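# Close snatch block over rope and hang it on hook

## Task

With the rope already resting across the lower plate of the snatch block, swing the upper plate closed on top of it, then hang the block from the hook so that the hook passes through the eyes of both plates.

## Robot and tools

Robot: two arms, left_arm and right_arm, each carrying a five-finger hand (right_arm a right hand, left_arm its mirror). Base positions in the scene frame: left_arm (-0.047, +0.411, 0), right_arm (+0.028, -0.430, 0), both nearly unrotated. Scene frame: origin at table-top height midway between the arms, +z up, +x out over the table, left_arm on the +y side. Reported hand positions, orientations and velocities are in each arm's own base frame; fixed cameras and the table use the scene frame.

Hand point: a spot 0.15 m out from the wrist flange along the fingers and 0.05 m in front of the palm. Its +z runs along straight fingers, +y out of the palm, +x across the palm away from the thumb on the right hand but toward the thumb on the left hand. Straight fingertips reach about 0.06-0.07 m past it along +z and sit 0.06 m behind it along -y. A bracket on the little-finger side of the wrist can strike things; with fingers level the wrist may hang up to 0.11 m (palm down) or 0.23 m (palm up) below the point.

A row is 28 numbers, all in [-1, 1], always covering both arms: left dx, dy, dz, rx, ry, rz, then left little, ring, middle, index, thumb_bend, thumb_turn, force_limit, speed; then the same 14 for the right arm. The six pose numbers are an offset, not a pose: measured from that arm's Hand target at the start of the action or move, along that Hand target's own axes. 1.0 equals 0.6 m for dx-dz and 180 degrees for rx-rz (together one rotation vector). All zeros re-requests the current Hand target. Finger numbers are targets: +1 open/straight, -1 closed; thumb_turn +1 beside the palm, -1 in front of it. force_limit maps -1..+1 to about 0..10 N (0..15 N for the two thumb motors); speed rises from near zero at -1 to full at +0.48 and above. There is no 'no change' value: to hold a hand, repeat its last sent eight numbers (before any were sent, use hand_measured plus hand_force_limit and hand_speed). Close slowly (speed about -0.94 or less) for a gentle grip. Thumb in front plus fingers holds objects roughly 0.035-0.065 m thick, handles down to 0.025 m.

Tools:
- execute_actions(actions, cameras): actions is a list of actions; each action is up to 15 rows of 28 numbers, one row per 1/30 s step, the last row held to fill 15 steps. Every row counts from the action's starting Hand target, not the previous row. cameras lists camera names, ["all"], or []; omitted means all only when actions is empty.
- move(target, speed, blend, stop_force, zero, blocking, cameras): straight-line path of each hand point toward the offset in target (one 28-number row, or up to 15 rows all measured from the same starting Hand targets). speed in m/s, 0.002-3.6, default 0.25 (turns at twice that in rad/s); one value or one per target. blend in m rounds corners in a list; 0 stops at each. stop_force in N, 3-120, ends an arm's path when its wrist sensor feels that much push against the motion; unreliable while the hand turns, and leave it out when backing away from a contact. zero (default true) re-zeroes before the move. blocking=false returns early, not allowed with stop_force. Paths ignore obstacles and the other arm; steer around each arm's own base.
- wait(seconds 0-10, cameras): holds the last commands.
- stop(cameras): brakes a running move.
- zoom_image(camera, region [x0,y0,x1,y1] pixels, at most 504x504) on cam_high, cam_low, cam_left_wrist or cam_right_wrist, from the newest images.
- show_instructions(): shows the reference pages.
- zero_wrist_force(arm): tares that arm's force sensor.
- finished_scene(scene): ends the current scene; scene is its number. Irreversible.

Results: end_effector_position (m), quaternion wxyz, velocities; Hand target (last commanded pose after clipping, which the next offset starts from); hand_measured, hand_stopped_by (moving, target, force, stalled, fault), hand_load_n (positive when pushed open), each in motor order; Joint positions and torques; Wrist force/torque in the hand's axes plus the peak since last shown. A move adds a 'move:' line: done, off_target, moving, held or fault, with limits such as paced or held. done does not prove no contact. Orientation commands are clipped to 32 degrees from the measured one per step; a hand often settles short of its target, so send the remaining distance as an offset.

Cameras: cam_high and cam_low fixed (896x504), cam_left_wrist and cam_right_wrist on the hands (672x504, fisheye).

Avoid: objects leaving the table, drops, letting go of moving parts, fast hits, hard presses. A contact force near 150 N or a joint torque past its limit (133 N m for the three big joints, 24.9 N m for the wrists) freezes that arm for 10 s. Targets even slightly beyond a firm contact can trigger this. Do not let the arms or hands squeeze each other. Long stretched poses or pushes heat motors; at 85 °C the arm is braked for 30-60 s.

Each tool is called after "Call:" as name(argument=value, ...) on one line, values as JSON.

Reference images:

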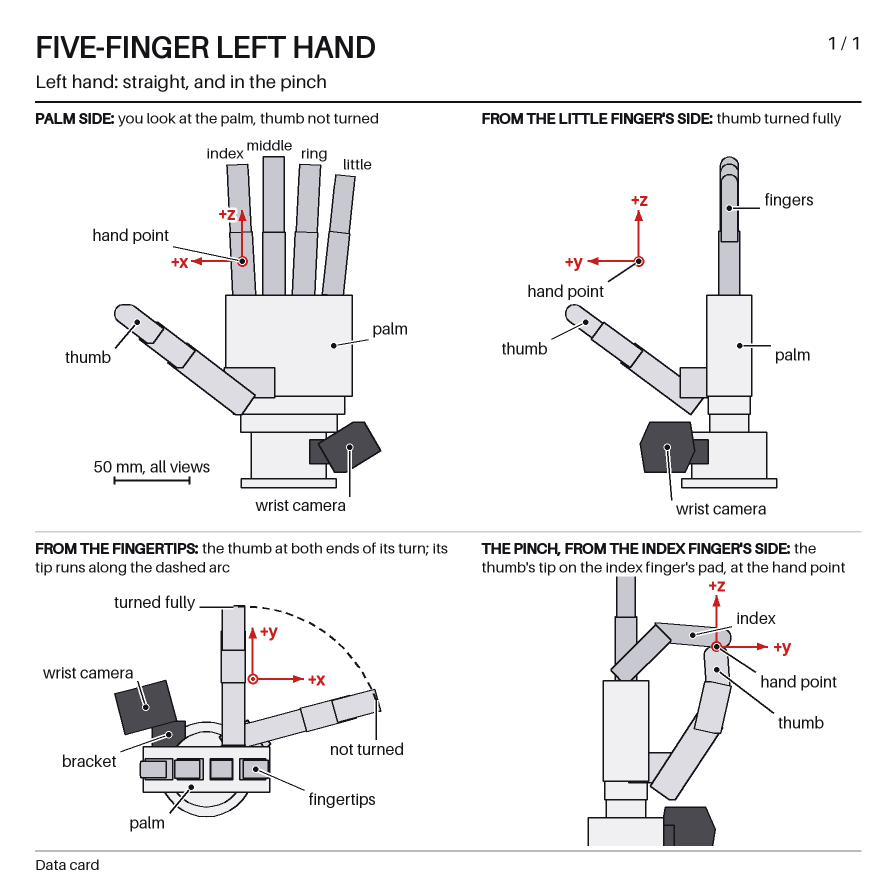

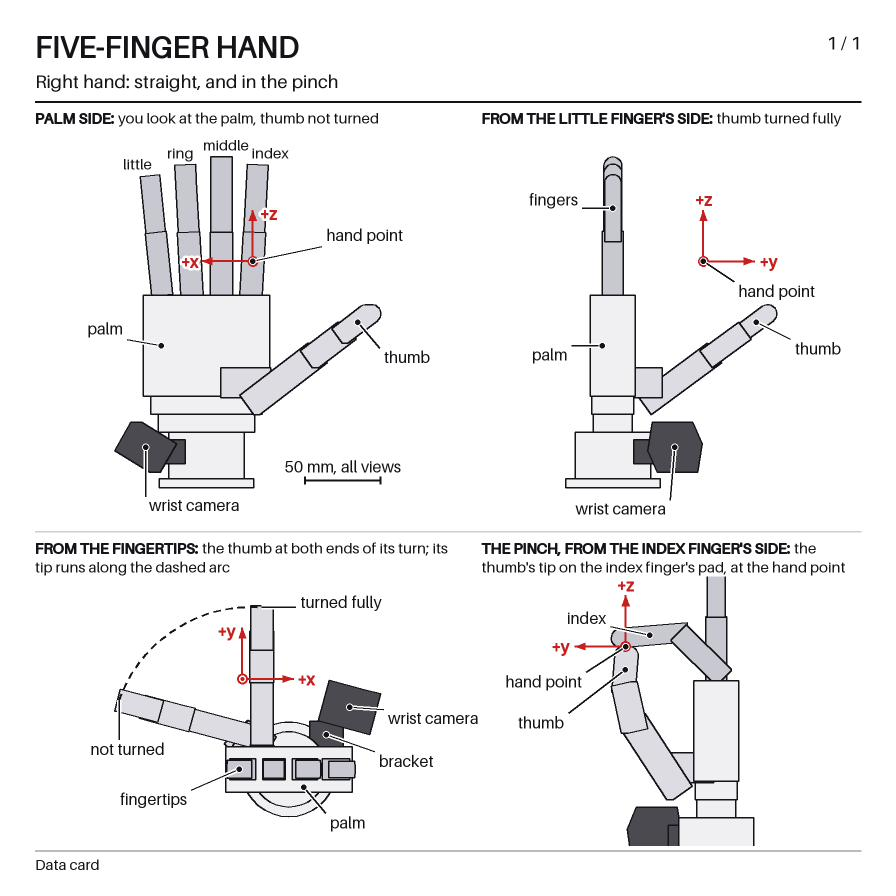

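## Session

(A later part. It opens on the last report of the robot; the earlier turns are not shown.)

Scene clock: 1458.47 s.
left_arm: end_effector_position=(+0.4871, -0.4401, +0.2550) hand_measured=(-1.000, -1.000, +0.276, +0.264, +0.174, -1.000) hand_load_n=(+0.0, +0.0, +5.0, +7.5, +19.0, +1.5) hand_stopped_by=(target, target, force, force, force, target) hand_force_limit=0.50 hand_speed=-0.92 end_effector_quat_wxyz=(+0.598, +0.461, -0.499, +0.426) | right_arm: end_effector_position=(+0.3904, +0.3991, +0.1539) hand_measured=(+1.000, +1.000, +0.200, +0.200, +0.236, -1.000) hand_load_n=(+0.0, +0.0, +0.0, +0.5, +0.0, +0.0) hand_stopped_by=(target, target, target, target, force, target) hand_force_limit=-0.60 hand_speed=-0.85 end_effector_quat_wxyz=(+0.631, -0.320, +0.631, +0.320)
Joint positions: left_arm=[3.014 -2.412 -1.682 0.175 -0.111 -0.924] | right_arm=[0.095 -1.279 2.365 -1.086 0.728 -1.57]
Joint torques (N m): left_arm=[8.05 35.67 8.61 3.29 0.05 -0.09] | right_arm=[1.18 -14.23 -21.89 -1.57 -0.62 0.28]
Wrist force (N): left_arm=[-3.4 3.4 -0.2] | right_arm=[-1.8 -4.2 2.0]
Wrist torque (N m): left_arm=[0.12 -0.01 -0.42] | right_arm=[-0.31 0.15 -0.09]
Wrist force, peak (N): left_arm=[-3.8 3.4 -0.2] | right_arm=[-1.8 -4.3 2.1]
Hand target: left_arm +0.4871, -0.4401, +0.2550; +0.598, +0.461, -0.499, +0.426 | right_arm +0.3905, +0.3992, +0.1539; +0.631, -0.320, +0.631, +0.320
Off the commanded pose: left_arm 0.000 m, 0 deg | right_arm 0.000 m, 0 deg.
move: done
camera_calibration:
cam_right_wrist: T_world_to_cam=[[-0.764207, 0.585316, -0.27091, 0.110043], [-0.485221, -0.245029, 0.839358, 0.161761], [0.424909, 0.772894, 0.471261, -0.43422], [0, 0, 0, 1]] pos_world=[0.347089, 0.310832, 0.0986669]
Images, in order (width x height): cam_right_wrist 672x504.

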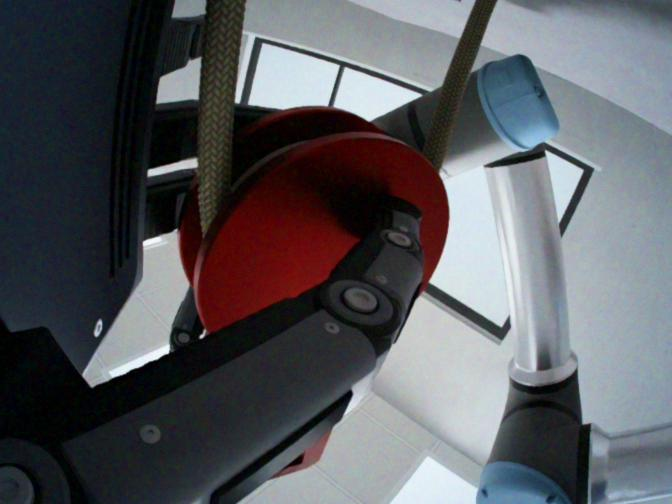

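Call:
move(target=[[0,0,0,0,0,0,-1,-1,0.15,0.0,-0.35,-1,0.5,-0.92, 0,0,0,0,0,0,1,1,0.2,0.2,-0.35,-1,-0.4,-0.88]], speed=0.05)

Call:
move(target=[[0,0,0,0,0,0,-1,-1,0.15,0.0,-0.35,-1,0.5,-0.92, 0,0,0,0,0,0,1,1,0.0,0.0,-0.4,-1,0.3,-0.9]], speed=0.05, cameras=["cam_right_wrist","cam_left_wrist","cam_low"])

Call:
zoom_image(camera="cam_low", region=[330, 190, 450, 290])

Scene clock: 1464.03 s.
left_arm: end_effector_position=(+0.4871, -0.4401, +0.2550) hand_measured=(-1.000, -1.000, +0.276, +0.262, +0.168, -1.000) hand_load_n=(+0.0, +0.0, +0.0, +0.0, +0.0, +0.0) hand_stopped_by=(target, target, force, force, force, target) hand_force_limit=0.50 hand_speed=-0.92 end_effector_quat_wxyz=(+0.598, +0.461, -0.499, +0.426) | right_arm: end_effector_position=(+0.3905, +0.3992, +0.1539) hand_measured=(+1.000, +1.000, +0.200, +0.200, +0.050, -1.000) hand_load_n=(+0.0, +0.0, +5.5, +0.0, +4.0, +2.0) hand_stopped_by=(target, target, target, target, force, target) hand_force_limit=-0.40 hand_speed=-0.88 end_effector_quat_wxyz=(+0.631, -0.320, +0.631, +0.320)
Joint positions: left_arm=[3.014 -2.412 -1.682 0.175 -0.111 -0.924] | right_arm=[0.096 -1.279 2.364 -1.086 0.728 -1.57]
Joint torques (N m): left_arm=[8.45 37.84 5.94 3.02 0 -0.81] | right_arm=[3.36 -19.12 -10.77 -1.44 -1.8 0.64]
Wrist force (N): left_arm=[-0.9 1.1 0.4] | right_arm=[-1.3 -2.0 1.7]
Wrist torque (N m): left_arm=[0.12 0.09 -0.21] | right_arm=[-0.27 0.07 -0.10]
Wrist force, peak (N): left_arm=[-3.8 3.5 -0.2] | right_arm=[-2.1 -4.4 2.0]
Hand target: left_arm +0.4871, -0.4401, +0.2550; +0.598, +0.461, -0.499, +0.426 | right_arm +0.3905, +0.3992, +0.1539; +0.631, -0.320, +0.631, +0.320
Off the commanded pose: left_arm 0.000 m, 0 deg | right_arm 0.000 m, 0 deg.
move: done

Scene clock: 1464.53 s.
left_arm: end_effector_position=(+0.4871, -0.4401, +0.2550) hand_measured=(-1.000, -1.000, +0.276, +0.262, +0.168, -1.000) hand_load_n=(+0.0, +0.0, +0.0, +0.0, +0.0, +0.0) hand_stopped_by=(target, target, force, force, force, target) hand_force_limit=0.50 hand_speed=-0.92 end_effector_quat_wxyz=(+0.598, +0.461, -0.499, +0.426) | right_arm: end_effector_position=(+0.3905, +0.3992, +0.1539) hand_measured=(+1.000, +1.000, +0.194, +0.176, +0.034, -1.000) hand_load_n=(+0.0, +0.0, +5.0, +7.5, +9.5, +3.0) hand_stopped_by=(target, target, force, force, force, target) hand_force_limit=0.30 hand_speed=-0.90 end_effector_quat_wxyz=(+0.631, -0.320, +0.631, +0.320)
Joint positions: left_arm=[3.014 -2.412 -1.682 0.175 -0.111 -0.924] | right_arm=[0.096 -1.279 2.364 -1.086 0.728 -1.57]
Joint torques (N m): left_arm=[9.43 38.24 8.6 3.13 0.12 -0.98] | right_arm=[-1.11 -21.14 -4.68 -2.85 -1.5 0.5]
Wrist force (N): left_arm=[-1.0 1.1 0.6] | right_arm=[-1.0 -1.5 0.9]
Wrist torque (N m): left_arm=[0.12 0.11 -0.22] | right_arm=[-0.21 0.24 -0.07]
Wrist force, peak (N): left_arm=[-1.0 1.3 0.4] | right_arm=[-1.5 -1.7 1.9]
Hand target: left_arm +0.4871, -0.4401, +0.2550; +0.598, +0.461, -0.499, +0.426 | right_arm +0.3905, +0.3992, +0.1539; +0.631, -0.320, +0.631, +0.320
Off the commanded pose: left_arm 0.000 m, 0 deg | right_arm 0.000 m, 0 deg.
move: done
camera_calibration:
cam_left_wrist: T_world_to_cam=[[0.969005, -0.208803, 0.132025, -0.596751], [0.0177111, 0.591768, 0.805914, 0.0419813], [-0.246405, -0.778597, 0.577124, -0.253805], [0, 0, 0, 1]] pos_world=[0.514972, -0.347058, 0.191429]
cam_right_wrist: T_world_to_cam=[[-0.76424, 0.585257, -0.270946, 0.110094], [-0.485242, -0.245067, 0.839334, 0.161855], [0.424826, 0.772927, 0.471281, -0.434323], [0, 0, 0, 1]] pos_world=[0.347189, 0.310932, 0.0986671]
Images, in order (width x height): cam_low 896x504, cam_left_wrist 672x504, cam_right_wrist 672x504.

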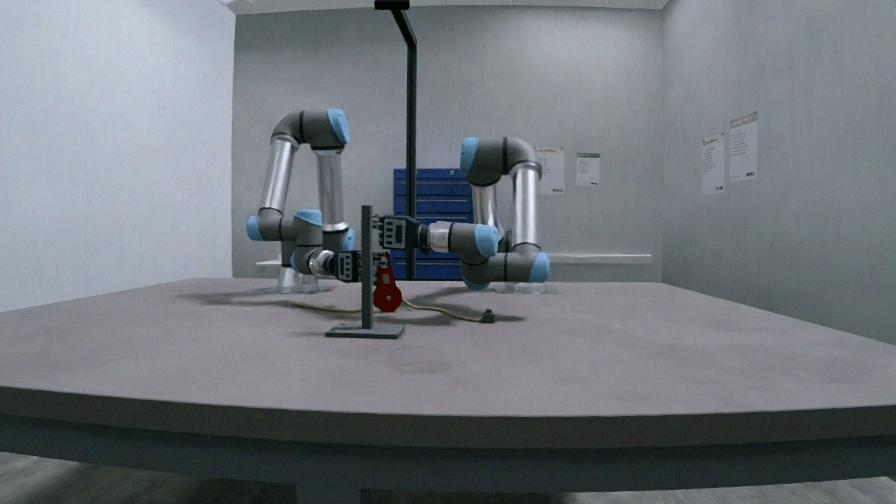

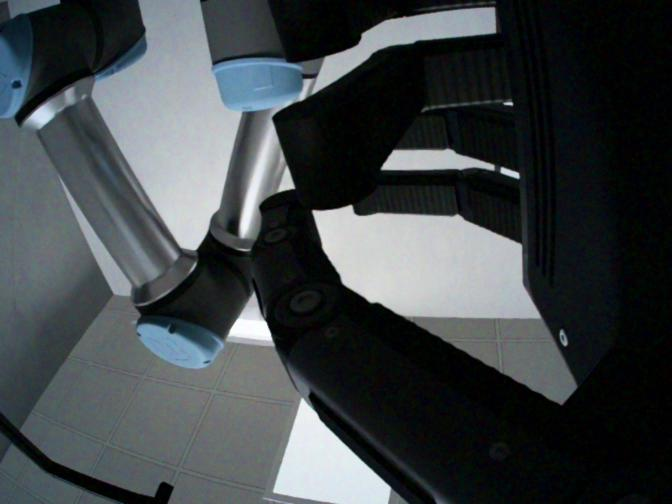

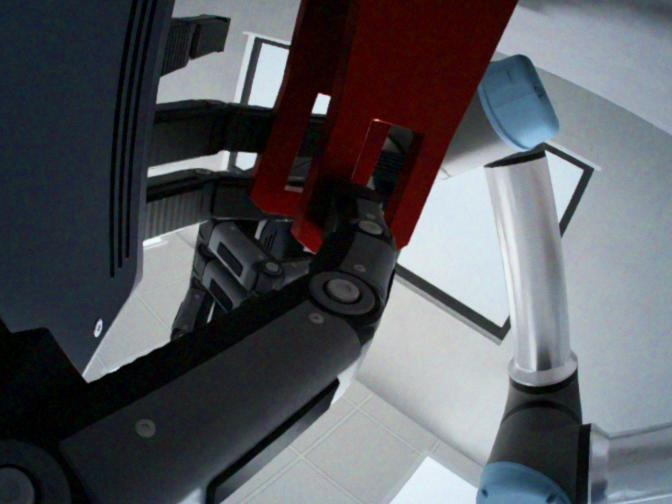

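Scaled by 4.200 from the camera's 896x504 image, which has a finer 1280x720 frame.

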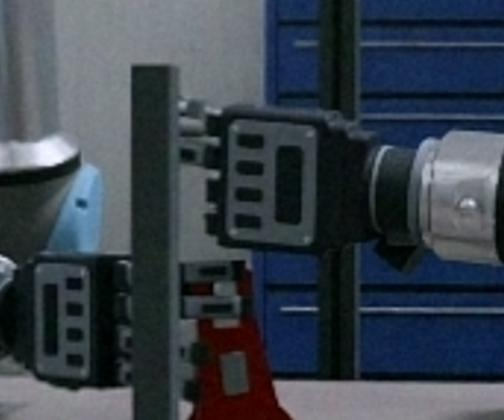

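Call:
move(target=[[0,0,0,0,0,0,-1,-1,0.15,0.0,-0.35,-1,0.5,-0.92, 0,0,0,0,0,0,1,1,-0.05,-0.05,-0.45,-1,0.55,-0.92]], speed=0.05)

Call:
move(target=[[0,0,0,0,0,0,-1,-1,0.15,0.0,-0.35,-1,0.5,-0.92, -0.0167,0,0,0,0,0,1,1,-0.05,-0.05,-0.45,-1,0.55,-0.92]], speed=0.02, cameras=["cam_right_wrist","cam_low"])

Call:
zoom_image(camera="cam_low", region=[330, 220, 450, 320])

Scene clock: 1490.60 s.
left_arm: end_effector_position=(+0.4871, -0.4401, +0.2550) hand_measured=(-1.000, -1.000, +0.276, +0.262, +0.168, -1.000) hand_load_n=(+0.0, +0.0, +0.0, +0.0, +0.0, +0.0) hand_stopped_by=(target, target, force, force, force, target) hand_force_limit=0.50 hand_speed=-0.92 end_effector_quat_wxyz=(+0.598, +0.461, -0.499, +0.426) | right_arm: end_effector_position=(+0.3905, +0.3992, +0.1539) hand_measured=(+1.000, +1.000, +0.182, +0.170, +0.034, -1.000) hand_load_n=(+0.0, +0.0, +9.5, +7.0, +12.0, +3.5) hand_stopped_by=(target, target, force, force, force, target) hand_force_limit=0.55 hand_speed=-0.92 end_effector_quat_wxyz=(+0.631, -0.320, +0.631, +0.320)
Joint positions: left_arm=[3.014 -2.412 -1.682 0.175 -0.111 -0.924] | right_arm=[0.096 -1.279 2.364 -1.086 0.728 -1.57]
Joint torques (N m): left_arm=[8.02 39.04 8.13 3.21 0.22 -1.18] | right_arm=[-10.91 -27.75 2.08 -3.51 0.93 0.18]
Wrist force (N): left_arm=[-1.1 0.7 0.2] | right_arm=[-1.0 -1.7 1.6]
Wrist torque (N m): left_arm=[0.08 0.11 -0.21] | right_arm=[-0.24 0.11 -0.08]
Wrist force, peak (N): left_arm=[-1.0 1.3 0.4] | right_arm=[-1.3 -2.1 1.6]
Hand target: left_arm +0.4871, -0.4401, +0.2550; +0.598, +0.461, -0.499, +0.426 | right_arm +0.3905, +0.3992, +0.1539; +0.631, -0.320, +0.631, +0.320
Off the commanded pose: left_arm 0.000 m, 0 deg | right_arm 0.000 m, 0 deg.
move: done

Scene clock: 1491.40 s.
left_arm: end_effector_position=(+0.4871, -0.4401, +0.2550) hand_measured=(-1.000, -1.000, +0.276, +0.262, +0.168, -1.000) hand_load_n=(+0.0, +0.0, +0.0, +0.0, +0.0, +0.0) hand_stopped_by=(target, target, force, force, force, target) hand_force_limit=0.50 hand_speed=-0.92 end_effector_quat_wxyz=(+0.598, +0.461, -0.499, +0.426) | right_arm: end_effector_position=(+0.3905, +0.3992, +0.1640) hand_measured=(+1.000, +1.000, +0.182, +0.170, +0.034, -1.000) hand_load_n=(+0.0, +0.0, +9.0, +6.5, +12.0, +3.0) hand_stopped_by=(target, target, force, force, force, target) hand_force_limit=0.55 hand_speed=-0.92 end_effector_quat_wxyz=(+0.631, -0.320, +0.631, +0.320)
Joint positions: left_arm=[3.014 -2.412 -1.682 0.175 -0.111 -0.924] | right_arm=[0.096 -1.309 2.359 -1.05 0.728 -1.57]
Joint torques (N m): left_arm=[8.4 38.92 7.52 2.92 0 -1.4] | right_arm=[-10.08 -14.36 -17.38 -4.13 -0.02 -0.56]
Wrist force (N): left_arm=[-0.6 1.1 0.6] | right_arm=[0.4 -1.7 1.2]
Wrist torque (N m): left_arm=[0.11 0.05 -0.19] | right_arm=[-0.24 0.25 -0.14]
Wrist force, peak (N): left_arm=[-1.1 1.2 0.5] | right_arm=[0.6 -2.1 1.4]
Hand target: left_arm +0.4871, -0.4401, +0.2550; +0.598, +0.461, -0.499, +0.426 | right_arm +0.3905, +0.3992, +0.1640; +0.631, -0.320, +0.631, +0.320
Off the commanded pose: left_arm 0.000 m, 0 deg | right_arm 0.000 m, 0 deg.
move: done
camera_calibration:
cam_right_wrist: T_world_to_cam=[[-0.764238, 0.585359, -0.27073, 0.112774], [-0.485056, -0.245035, 0.839451, 0.153291], [0.425042, 0.77286, 0.471197, -0.439127], [0, 0, 0, 1]] pos_world=[0.347189, 0.310932, 0.108766]
Images, in order (width x height): cam_low 896x504, cam_right_wrist 672x504.

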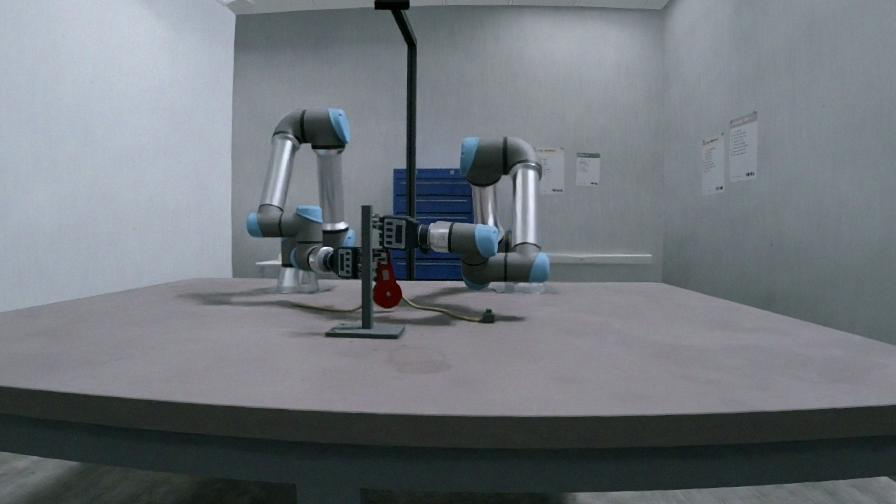

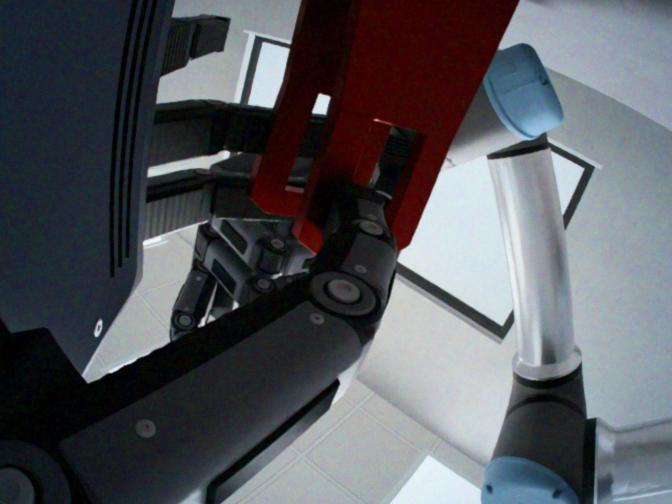

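Scaled by 4.200 from the camera's 896x504 image, which has a finer 1280x720 frame.

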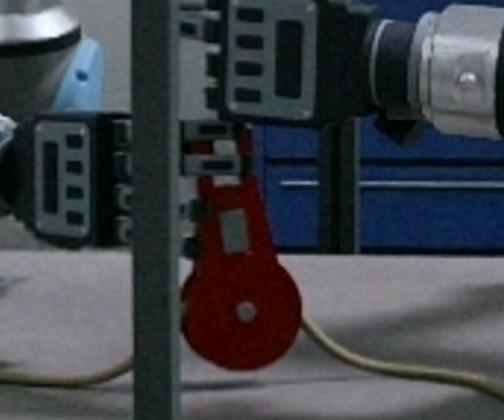

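Call:
move(target=[[0.132,0.0168,0.0103,0,0,0,-1,-1,0.15,0.0,-0.35,-1,0.5,-0.92, 0,0,0,0,0,0,1,1,-0.05,-0.05,-0.45,-1,0.55,-0.92],[0.1427,0.0628,-0.2013,0,0,0,-1,-1,0.15,0.0,-0.35,-1,0.5,-0.92, 0,0,0,0,0,0,1,1,-0.05,-0.05,-0.45,-1,0.55,-0.92]], speed=0.1, blend=0.03)

Call:
move(target=[[0,0,0,0.5033,0.0126,0.0512,1,1,0.6,0.6,0.6,-1,0,0.3, 0,0,0,0,0,0,1,1,-0.05,-0.05,-0.45,-1,0.55,-0.92]], speed=0.15, cameras=["cam_right_wrist","cam_high","cam_left_wrist","cam_low"])

Scene clock: 1516.03 s.
left_arm: end_effector_position=(+0.4872, -0.3099, +0.3350) hand_measured=(-1.000, -1.000, +0.276, +0.262, +0.168, -1.000) hand_load_n=(+0.0, +0.0, +0.0, +0.0, +0.0, +0.0) hand_stopped_by=(target, target, force, force, force, target) hand_force_limit=0.50 hand_speed=-0.92 end_effector_quat_wxyz=(+0.598, +0.461, -0.499, +0.426) | right_arm: end_effector_position=(+0.3905, +0.3992, +0.1640) hand_measured=(+1.000, +1.000, +0.182, +0.170, +0.034, -1.000) hand_load_n=(+0.0, +0.0, +9.0, +7.0, +12.0, +3.5) hand_stopped_by=(target, target, force, force, force, target) hand_force_limit=0.55 hand_speed=-0.92 end_effector_quat_wxyz=(+0.631, -0.320, +0.631, +0.320)
Joint positions: left_arm=[3.232 -2.33 -1.642 0.571 -0.307 -1.449] | right_arm=[0.095 -1.309 2.359 -1.051 0.728 -1.57]
Joint torques (N m): left_arm=[-14.26 34.67 14.72 -2.32 2.16 1.09] | right_arm=[-10.93 -14.88 1.39 -4.15 -1.74 -0.15]
Wrist force (N): left_arm=[-0.9 1.1 0.5] | right_arm=[0.4 -1.9 1.0]
Wrist torque (N m): left_arm=[0.11 0.09 -0.34] | right_arm=[-0.25 0.26 -0.15]
Wrist force, peak (N): left_arm=[-1.7 0.7 0.6] | right_arm=[0.5 -2.3 1.4]
Hand target: left_arm +0.4872, -0.3100, +0.3350; +0.598, +0.461, -0.499, +0.426 | right_arm +0.3905, +0.3992, +0.1640; +0.631, -0.320, +0.631, +0.320
Off the commanded pose: left_arm 0.000 m, 0 deg | right_arm 0.000 m, 0 deg.
move: done

Scene clock: 1521.80 s.
left_arm: end_effector_position=(+0.4872, -0.3101, +0.3350) hand_measured=(+1.000, +1.000, +0.600, +0.600, +0.600, -1.000) hand_load_n=(+0.0, +0.0, +0.0, +0.0, +0.0, -0.5) hand_stopped_by=(target, target, target, target, target, target) hand_force_limit=0.00 hand_speed=0.30 end_effector_quat_wxyz=(+0.070, +0.703, -0.070, +0.704) | right_arm: end_effector_position=(+0.3905, +0.3992, +0.1640) hand_measured=(+1.000, +1.000, +0.182, +0.170, +0.034, -1.000) hand_load_n=(+0.0, +0.0, +9.0, +7.0, +12.0, +3.0) hand_stopped_by=(target, target, force, force, force, target) hand_force_limit=0.55 hand_speed=-0.92 end_effector_quat_wxyz=(+0.631, -0.320, +0.631, +0.320)
Joint positions: left_arm=[2.893 -1.905 -2.398 1.161 1.621 -1.571] | right_arm=[0.095 -1.309 2.359 -1.051 0.728 -1.57]
Joint torques (N m): left_arm=[8.89 29.51 1.3 1.88 1.49 -1.34] | right_arm=[-10.28 -14.59 1.59 -4.12 -1.67 1.15]
Wrist force (N): left_arm=[-0.9 0.8 0.4] | right_arm=[0.4 -1.9 1.5]
Wrist torque (N m): left_arm=[0.12 0.12 -0.30] | right_arm=[-0.27 0.23 -0.14]
Wrist force, peak (N): left_arm=[-1.6 0.7 0.5] | right_arm=[0.7 -2.1 1.6]
Hand target: left_arm +0.4872, -0.3100, +0.3350; +0.070, +0.703, -0.070, +0.704 | right_arm +0.3905, +0.3992, +0.1640; +0.631, -0.320, +0.631, +0.320
Off the commanded pose: left_arm 0.000 m, 0 deg | right_arm 0.000 m, 0 deg.
move: done
camera_calibration:
cam_left_wrist: T_world_to_cam=[[0.205782, 0.944669, 0.25545, 0.107904], [-0.550287, -0.104152, 0.828455, -0.0460194], [0.809221, -0.311052, 0.498406, -0.541601], [0, 0, 0, 1]] pos_world=[0.390746, -0.275193, 0.280498]
cam_right_wrist: T_world_to_cam=[[-0.764207, 0.585316, -0.27091, 0.11277], [-0.485221, -0.245029, 0.839358, 0.15344], [0.424909, 0.772894, 0.471261, -0.439052], [0, 0, 0, 1]] pos_world=[0.347189, 0.310932, 0.108667]

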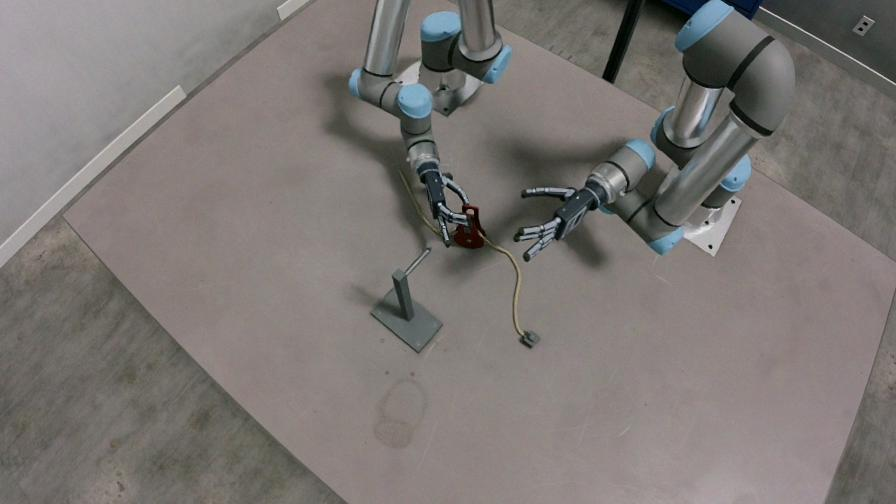

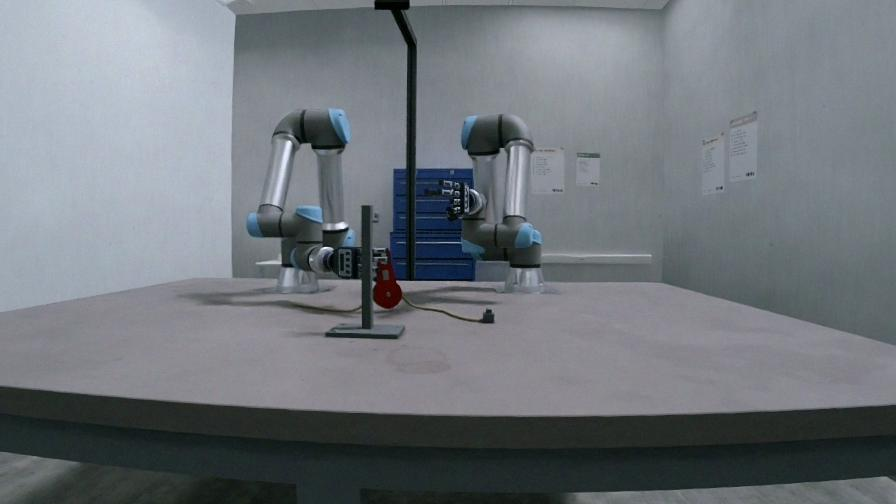

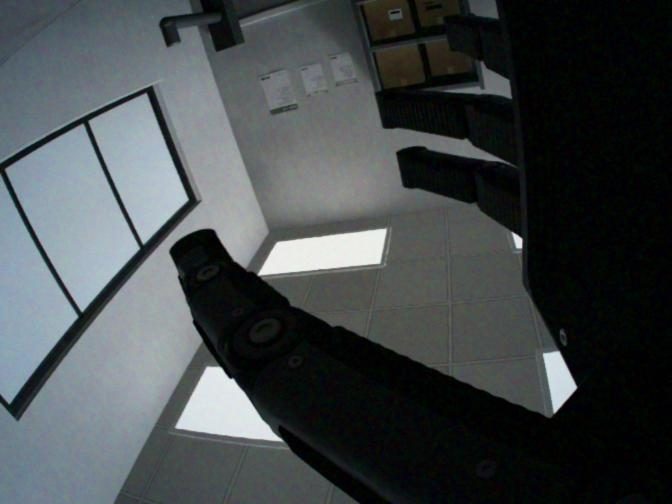

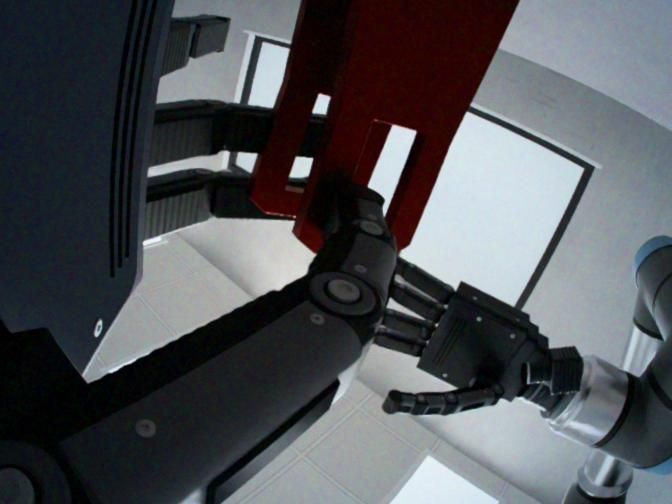

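Call:
move(target=[[0,0,0,0,0,0,1,1,0.6,0.6,0.6,-1,0,0.3, -0.15,0,0,0,0.02356,-0.03769,1,1,-0.05,-0.05,-0.45,-1,0.55,-0.92]], speed=0.04, cameras=["cam_right_wrist","cam_high","cam_left_wrist","cam_low"])

Call:
zoom_image(camera="cam_low", region=[330, 190, 450, 290])

Call:
zoom_image(camera="cam_high", region=[400, 150, 520, 250])

Scene clock: 1527.97 s.
left_arm: end_effector_position=(+0.4872, -0.3100, +0.3350) hand_measured=(+1.000, +1.000, +0.600, +0.600, +0.600, -1.000) hand_load_n=(+0.0, +0.0, +0.0, +0.0, +0.0, -0.5) hand_stopped_by=(target, target, target, target, target, target) hand_force_limit=0.00 hand_speed=0.30 end_effector_quat_wxyz=(+0.070, +0.703, -0.070, +0.704) | right_arm: end_effector_position=(+0.3906, +0.3992, +0.2540) hand_measured=(+1.000, +1.000, +0.182, +0.170, +0.034, -1.000) hand_load_n=(+0.0, +0.0, +9.0, +6.5, +12.0, +3.0) hand_stopped_by=(target, target, force, force, force, target) hand_force_limit=0.55 hand_speed=-0.92 end_effector_quat_wxyz=(+0.625, -0.368, +0.633, +0.270)
Joint positions: left_arm=[2.893 -1.904 -2.398 1.161 1.621 -1.571] | right_arm=[0.087 -1.558 2.215 -0.546 0.727 -1.772]
Joint torques (N m): left_arm=[12.53 32.32 1.98 4.03 -1.45 -1.17] | right_arm=[-10.73 -10.55 -3.7 -3.45 -0.41 1.65]
Wrist force (N): left_arm=[-1.2 0.9 0.2] | right_arm=[0.5 -1.7 0.7]
Wrist torque (N m): left_arm=[0.13 0.16 -0.32] | right_arm=[-0.26 0.26 -0.23]
Wrist force, peak (N): left_arm=[-1.3 1.0 0.3] | right_arm=[0.6 -2.6 0.9]
Hand target: left_arm +0.4872, -0.3100, +0.3350; +0.070, +0.703, -0.070, +0.704 | right_arm +0.3905, +0.3992, +0.2540; +0.625, -0.368, +0.633, +0.270
Off the commanded pose: left_arm 0.000 m, 0 deg | right_arm 0.000 m, 0 deg.
move: done
camera_calibration:
cam_left_wrist: T_world_to_cam=[[0.205357, 0.944787, 0.255353, 0.108011], [-0.550415, -0.104248, 0.828357, -0.0460404], [0.809242, -0.310659, 0.498617, -0.541579], [0, 0, 0, 1]] pos_world=[0.390746, -0.275094, 0.280598]
cam_right_wrist: T_world_to_cam=[[-0.747104, 0.542878, -0.383561, 0.176203], [-0.528935, -0.136065, 0.837684, 0.0518393], [0.402571, 0.828716, 0.388802, -0.474134], [0, 0, 0, 1]] pos_world=[0.349934, 0.30432, 0.208504]

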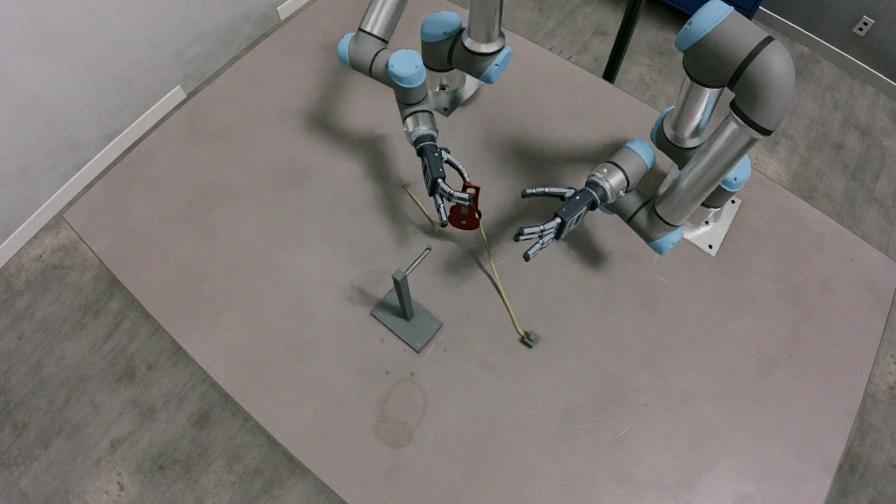

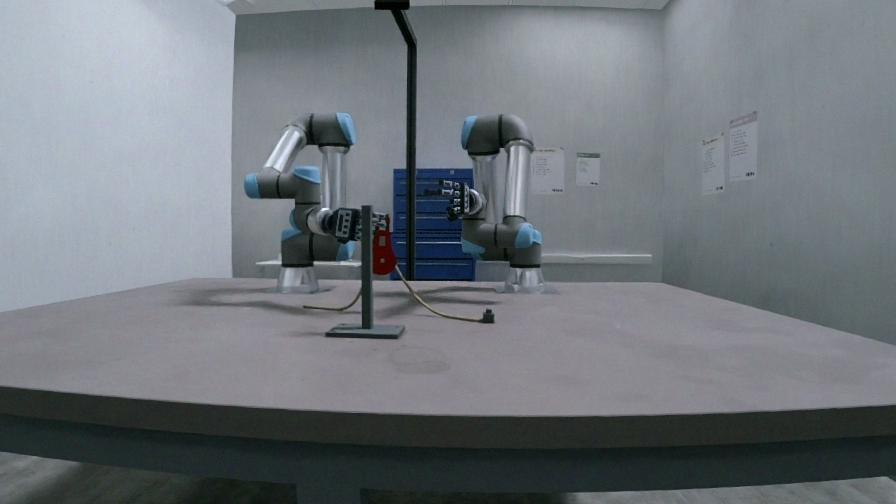

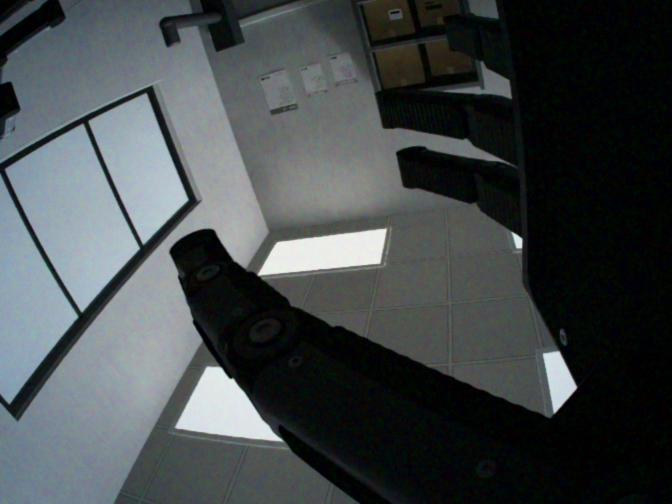

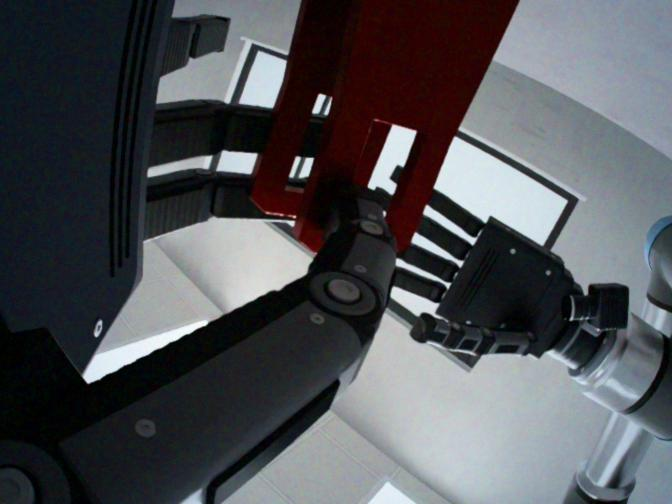

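Scaled by 4.200 from the camera's 896x504 image, which has a finer 1280x720 frame.

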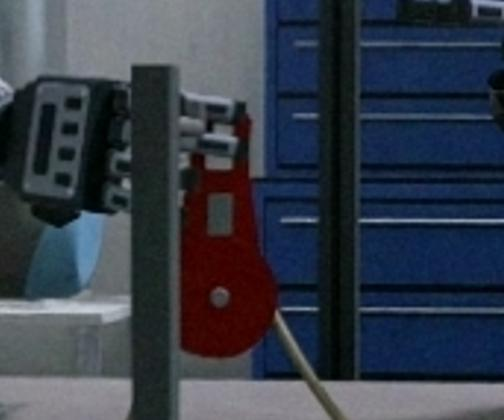

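Scaled by 4.200 from the camera's 896x504 image, which has a finer 1280x720 frame.

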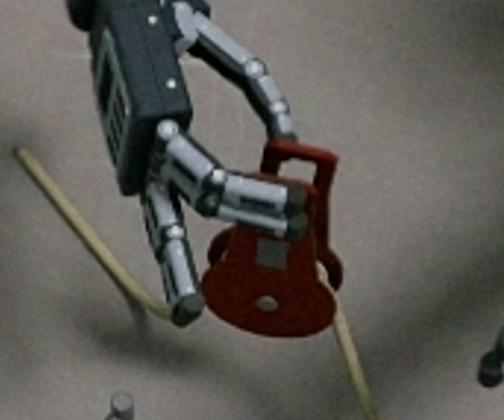

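Call:
move(target=[[-0.2967,0.0418,-0.0818,0,0,0,1,1,0.6,0.6,0.6,1,0,0.3, 0,0,0,0,0,0,1,1,-0.05,-0.05,-0.45,-1,0.55,-0.92]], speed=0.1, cameras=["cam_right_wrist","cam_high","cam_left_wrist"])

Call:
zoom_image(camera="cam_left_wrist", region=[50, 50, 400, 400])

Scene clock: 1542.90 s.
left_arm: end_effector_position=(+0.4432, -0.3225, +0.1873) hand_measured=(+1.000, +1.000, +0.600, +0.600, +0.600, +1.000) hand_load_n=(+0.0, +0.0, +0.0, +0.0, +0.0, +0.0) hand_stopped_by=(target, target, target, target, target, target) hand_force_limit=0.00 hand_speed=0.30 end_effector_quat_wxyz=(+0.070, +0.704, -0.070, +0.703) | right_arm: end_effector_position=(+0.3905, +0.3992, +0.2539) hand_measured=(+1.000, +1.000, +0.182, +0.170, +0.034, -1.000) hand_load_n=(+0.0, +0.0, +9.0, +7.0, +12.0, +3.0) hand_stopped_by=(target, target, force, force, force, target) hand_force_limit=0.55 hand_speed=-0.92 end_effector_quat_wxyz=(+0.625, -0.368, +0.634, +0.270)
Joint positions: left_arm=[2.807 -2.411 -2.425 1.693 1.708 -1.571] | right_arm=[0.087 -1.558 2.215 -0.546 0.727 -1.772]
Joint torques (N m): left_arm=[-1.61 27.99 -2.03 2.09 0.04 -0.12] | right_arm=[0.18 -9.88 -4.36 -2.59 -1.87 1.54]
Wrist force (N): left_arm=[-1.0 0.9 0.2] | right_arm=[0.8 -1.6 1.2]
Wrist torque (N m): left_arm=[0.13 0.11 -0.34] | right_arm=[-0.27 0.19 -0.22]
Wrist force, peak (N): left_arm=[-3.1 4.3 0.8] | right_arm=[1.2 -2.1 1.0]
Hand target: left_arm +0.4432, -0.3225, +0.1873; +0.070, +0.704, -0.070, +0.703 (not the last commanded pose) | right_arm +0.3905, +0.3992, +0.2540; +0.625, -0.368, +0.633, +0.270
Off the commanded pose: left_arm 0.032 m, 0 deg | right_arm 0.000 m, 0 deg.
FORCE FAULT: contact force on the left arm reached its limit, and that arm stopped. The contact can be on any part of that arm, not only on its tool. That arm's remaining commands of this call were not run. That arm is still stopped at the end of this call. That arm stays stopped for about 10 more seconds. Until then a move that you send moves the other arm only, and its call returns only when the move has ended. Once the stop has ended, the next robot result says so. If the stop ends while you think or write, that arm runs what you send next, counted from a new Hand target: where the arm stands when the stop ends. While its stop runs, that arm, its gripper or tool too, takes no new command. Until it ends, the stop uses up actions while you think or wait. An arm that is not stopped still takes commands.
move: fault (left_arm)
camera_calibration:
cam_left_wrist: T_world_to_cam=[[0.206064, 0.944561, 0.255621, 0.166131], [-0.549298, -0.10453, 0.829063, 0.0502324], [0.809821, -0.311252, 0.497306, -0.43638], [0, 0, 0, 1]] pos_world=[0.346748, -0.287494, 0.132902]
cam_right_wrist: T_world_to_cam=[[-0.74719, 0.54288, -0.38339, 0.176083], [-0.528738, -0.136051, 0.83781, 0.0517714], [0.40267, 0.828717, 0.388697, -0.474068], [0, 0, 0, 1]] pos_world=[0.349834, 0.30432, 0.208403]
Images, in order (width x height): cam_high 896x504, cam_left_wrist 672x504, cam_right_wrist 672x504.

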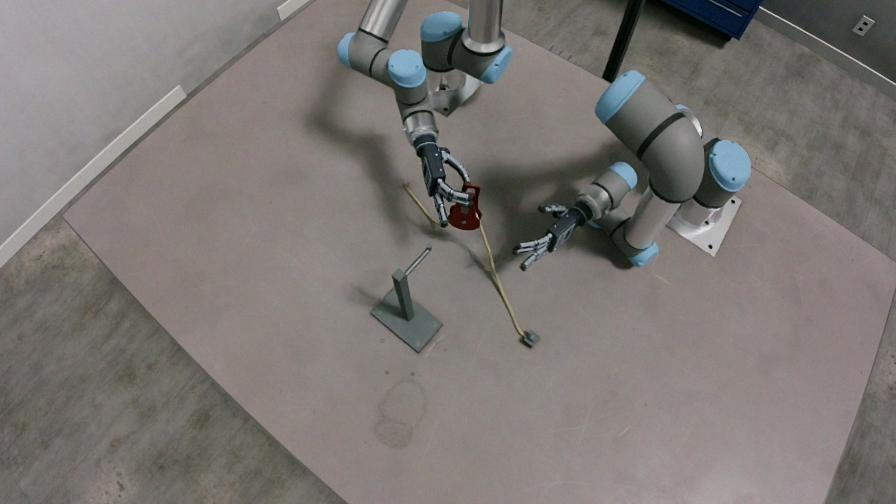

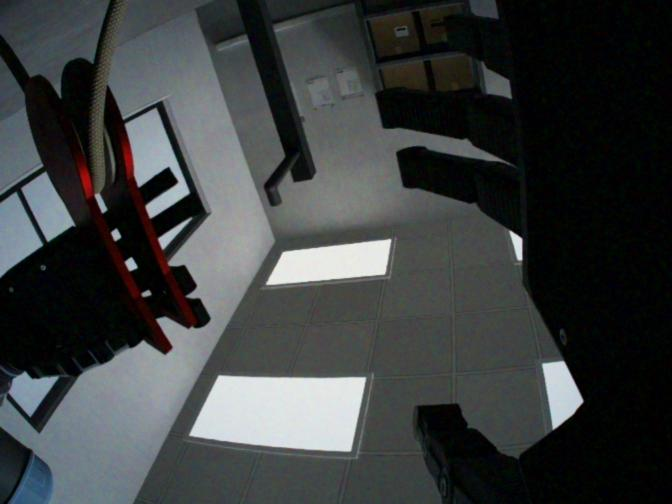

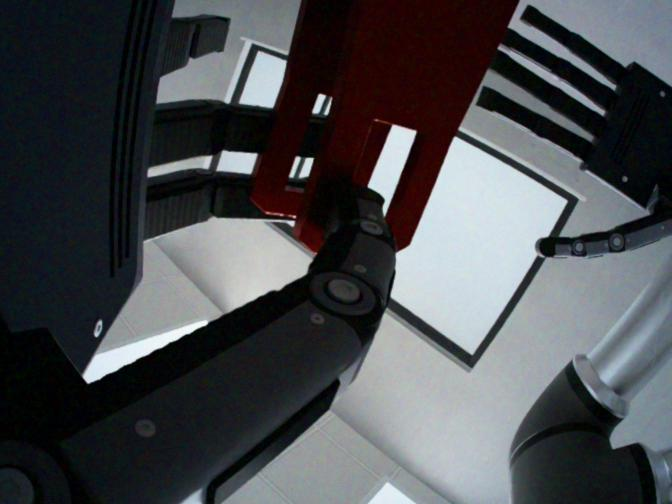

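Scaled by 1.440 from the camera's 672x504 image, which has a finer 960x720 frame.

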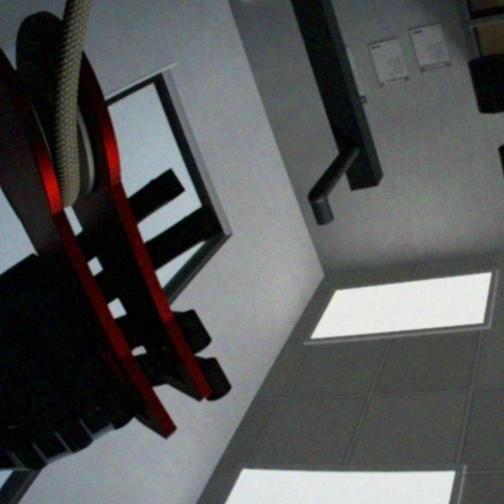

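Call:
wait(seconds=1)

Scene clock: 1576.77 s.
left_arm: end_effector_position=(+0.4432, -0.3225, +0.1873) hand_measured=(+1.000, +1.000, +0.600, +0.600, +0.600, +1.000) hand_load_n=(+0.0, +0.0, +0.0, +0.0, +0.0, -0.5) hand_stopped_by=(target, target, target, target, target, target) hand_force_limit=0.00 hand_speed=0.30 end_effector_quat_wxyz=(+0.070, +0.704, -0.070, +0.703) | right_arm: end_effector_position=(+0.3905, +0.3992, +0.2540) hand_measured=(+1.000, +1.000, +0.182, +0.170, +0.034, -1.000) hand_load_n=(+0.0, +0.0, +9.0, +7.0, +12.0, +3.0) hand_stopped_by=(target, target, force, force, force, target) hand_force_limit=0.55 hand_speed=-0.92 end_effector_quat_wxyz=(+0.625, -0.368, +0.633, +0.270)
Joint positions: left_arm=[2.807 -2.411 -2.425 1.693 1.708 -1.571] | right_arm=[0.087 -1.558 2.215 -0.546 0.727 -1.772]
Joint torques (N m): left_arm=[-1.22 29.18 -1.83 1.62 0.04 -0.01] | right_arm=[11.35 -10.84 -6.62 -3.67 -1.16 0.49]
Wrist force (N): left_arm=[-1.1 1.0 0.4] | right_arm=[0.7 -1.7 1.2]
Wrist torque (N m): left_arm=[0.13 0.13 -0.34] | right_arm=[-0.29 0.22 -0.22]
Wrist force, peak (N): left_arm=[-1.3 1.5 0.3] | right_arm=[0.6 -2.4 1.2]
Hand target: left_arm +0.4432, -0.3225, +0.1873; +0.070, +0.704, -0.070, +0.703 (not the last commanded pose) | right_arm +0.3905, +0.3992, +0.2540; +0.625, -0.368, +0.633, +0.270
Off the commanded pose: left_arm 0.032 m, 0 deg | right_arm 0.000 m, 0 deg.
FORCE FAULT, CONTINUED: the left arm's stop, for the force fault that an earlier result reported, is over. The rest of the stop counts as 19 of the actions that you can send in this scene. That arm's target is now where it stood when the stop ended, not its last command. That arm accepts commands again.
wait: 1.00 s; at rest from the start

Call:
move(target=[[0.2883,-0.0415,0.0206,0,0,0,1,1,0.6,0.6,0.6,1,0,0.3, 0,0,0,0,0,0,1,1,-0.05,-0.05,-0.45,-1,0.55,-0.92],[0.2883,-0.0415,0.0206,-0.5033,-0.0126,-0.0512,1,1,0.6,0.6,0.6,1,0,0.3, 0,0,0,0,0,0,1,1,-0.05,-0.05,-0.45,-1,0.55,-0.92]], speed=[0.1,0.18], cameras=["cam_high"])

Scene clock: 1586.83 s.
left_arm: end_effector_position=(+0.4603, -0.3007, +0.3602) hand_measured=(+1.000, +1.000, +0.600, +0.600, +0.600, +1.000) hand_load_n=(+0.0, +0.0, +0.0, +0.0, +0.0, +0.0) hand_stopped_by=(target, target, target, target, target, target) hand_force_limit=0.00 hand_speed=0.30 end_effector_quat_wxyz=(+0.598, +0.461, -0.499, +0.425) | right_arm: end_effector_position=(+0.3905, +0.3992, +0.2540) hand_measured=(+1.000, +1.000, +0.182, +0.170, +0.034, -1.000) hand_load_n=(+0.0, +0.0, +9.0, +6.5, +12.0, +3.0) hand_stopped_by=(target, target, force, force, force, target) hand_force_limit=0.55 hand_speed=-0.92 end_effector_quat_wxyz=(+0.625, -0.368, +0.633, +0.270)
Joint positions: left_arm=[3.253 -2.244 -1.726 0.585 -0.327 -1.469] | right_arm=[0.087 -1.558 2.215 -0.546 0.727 -1.772]
Joint torques (N m): left_arm=[12.32 43.6 15.03 2.48 0.78 0.94] | right_arm=[11.42 -11.55 -8.62 -3.76 -0.65 -0.38]
Wrist force (N): left_arm=[-0.7 1.0 0.2] | right_arm=[1.0 -1.6 0.9]
Wrist torque (N m): left_arm=[0.11 0.04 -0.33] | right_arm=[-0.25 0.19 -0.20]
Wrist force, peak (N): left_arm=[-2.1 1.2 0.3] | right_arm=[1.1 -2.2 1.3]
Hand target: left_arm +0.4603, -0.3006, +0.3602; +0.598, +0.461, -0.499, +0.425 | right_arm +0.3905, +0.3992, +0.2540; +0.625, -0.368, +0.633, +0.270
Off the commanded pose: left_arm 0.000 m, 0 deg | right_arm 0.000 m, 0 deg.
move: done
Images, in order (width x height): cam_high 896x504.

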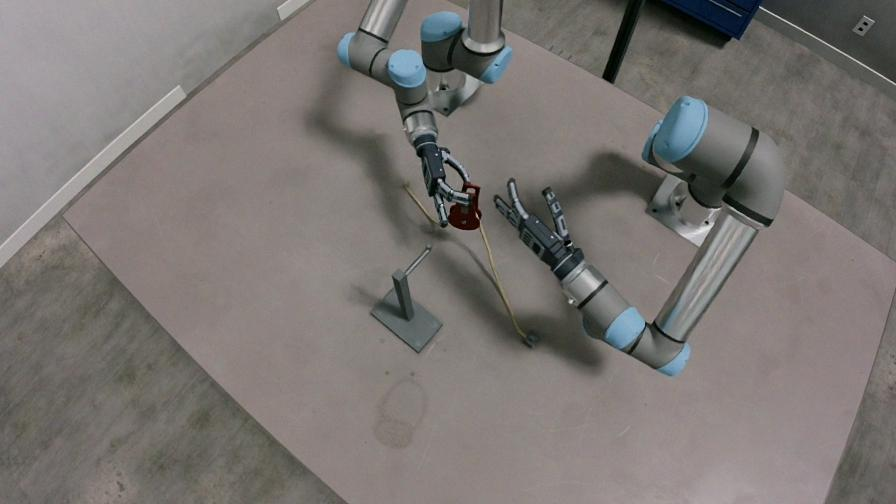

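Call:
move(target=[[-0.0085,0.0688,-0.0037,-0.0963,-0.1571,-0.0100,1,1,0.6,0.6,0.6,1,0,0.3, 0,0,0,0,0,0,1,1,-0.05,-0.05,-0.45,-1,0.55,-0.92],[-0.071,0.163,-0.0032,0.0196,-0.3483,0.0021,1,1,0.6,0.6,0.6,1,0,0.3, 0,0,0,0,0,0,1,1,-0.05,-0.05,-0.45,-1,0.55,-0.92]], speed=0.15, cameras=["cam_high"])

Scene clock: 1626.17 s.
left_arm: end_effector_position=(+0.3599, -0.2800, +0.3304) hand_measured=(+1.000, +1.000, +0.600, +0.600, +0.600, +1.000) hand_load_n=(+0.0, +0.0, +0.0, +0.0, +0.0, +0.0) hand_stopped_by=(target, target, target, target, target, target) hand_force_limit=0.00 hand_speed=0.30 end_effector_quat_wxyz=(-0.236, -0.630, +0.726, -0.140) | right_arm: end_effector_position=(+0.3905, +0.3992, +0.2540) hand_measured=(+1.000, +1.000, +0.182, +0.170, +0.034, -1.000) hand_load_n=(+0.0, -0.5, +9.0, +6.5, +12.0, +3.0) hand_stopped_by=(target, target, force, force, force, target) hand_force_limit=0.55 hand_speed=-0.92 end_effector_quat_wxyz=(+0.625, -0.368, +0.633, +0.270)
Joint positions: left_arm=[3.13 -1.992 -1.271 1.505 -1.044 -2.961] | right_arm=[0.087 -1.558 2.215 -0.546 0.727 -1.772]
Joint torques (N m): left_arm=[11.86 25.82 23.8 -4.96 2.47 -0.7] | right_arm=[11.35 -12.35 -9.52 -3.72 -0.14 -0.43]
Wrist force (N): left_arm=[0.2 0.3 0.2] | right_arm=[0.5 -1.8 1.0]
Wrist torque (N m): left_arm=[0.07 0.10 -0.31] | right_arm=[-0.29 0.26 -0.24]
Wrist force, peak (N): left_arm=[-1.2 1.0 0.5] | right_arm=[1.0 -2.2 1.2]
Hand target: left_arm +0.3600, -0.2799, +0.3304; -0.236, -0.631, +0.726, -0.140 | right_arm +0.3905, +0.3992, +0.2540; +0.625, -0.368, +0.633, +0.270
Off the commanded pose: left_arm 0.000 m, 0 deg | right_arm 0.000 m, 0 deg.
move: done
Images, in order (width x height): cam_high 896x504.

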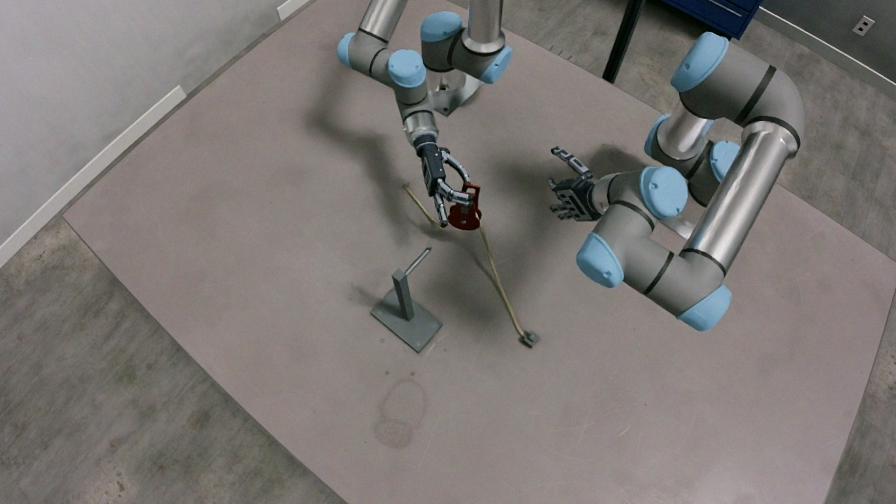

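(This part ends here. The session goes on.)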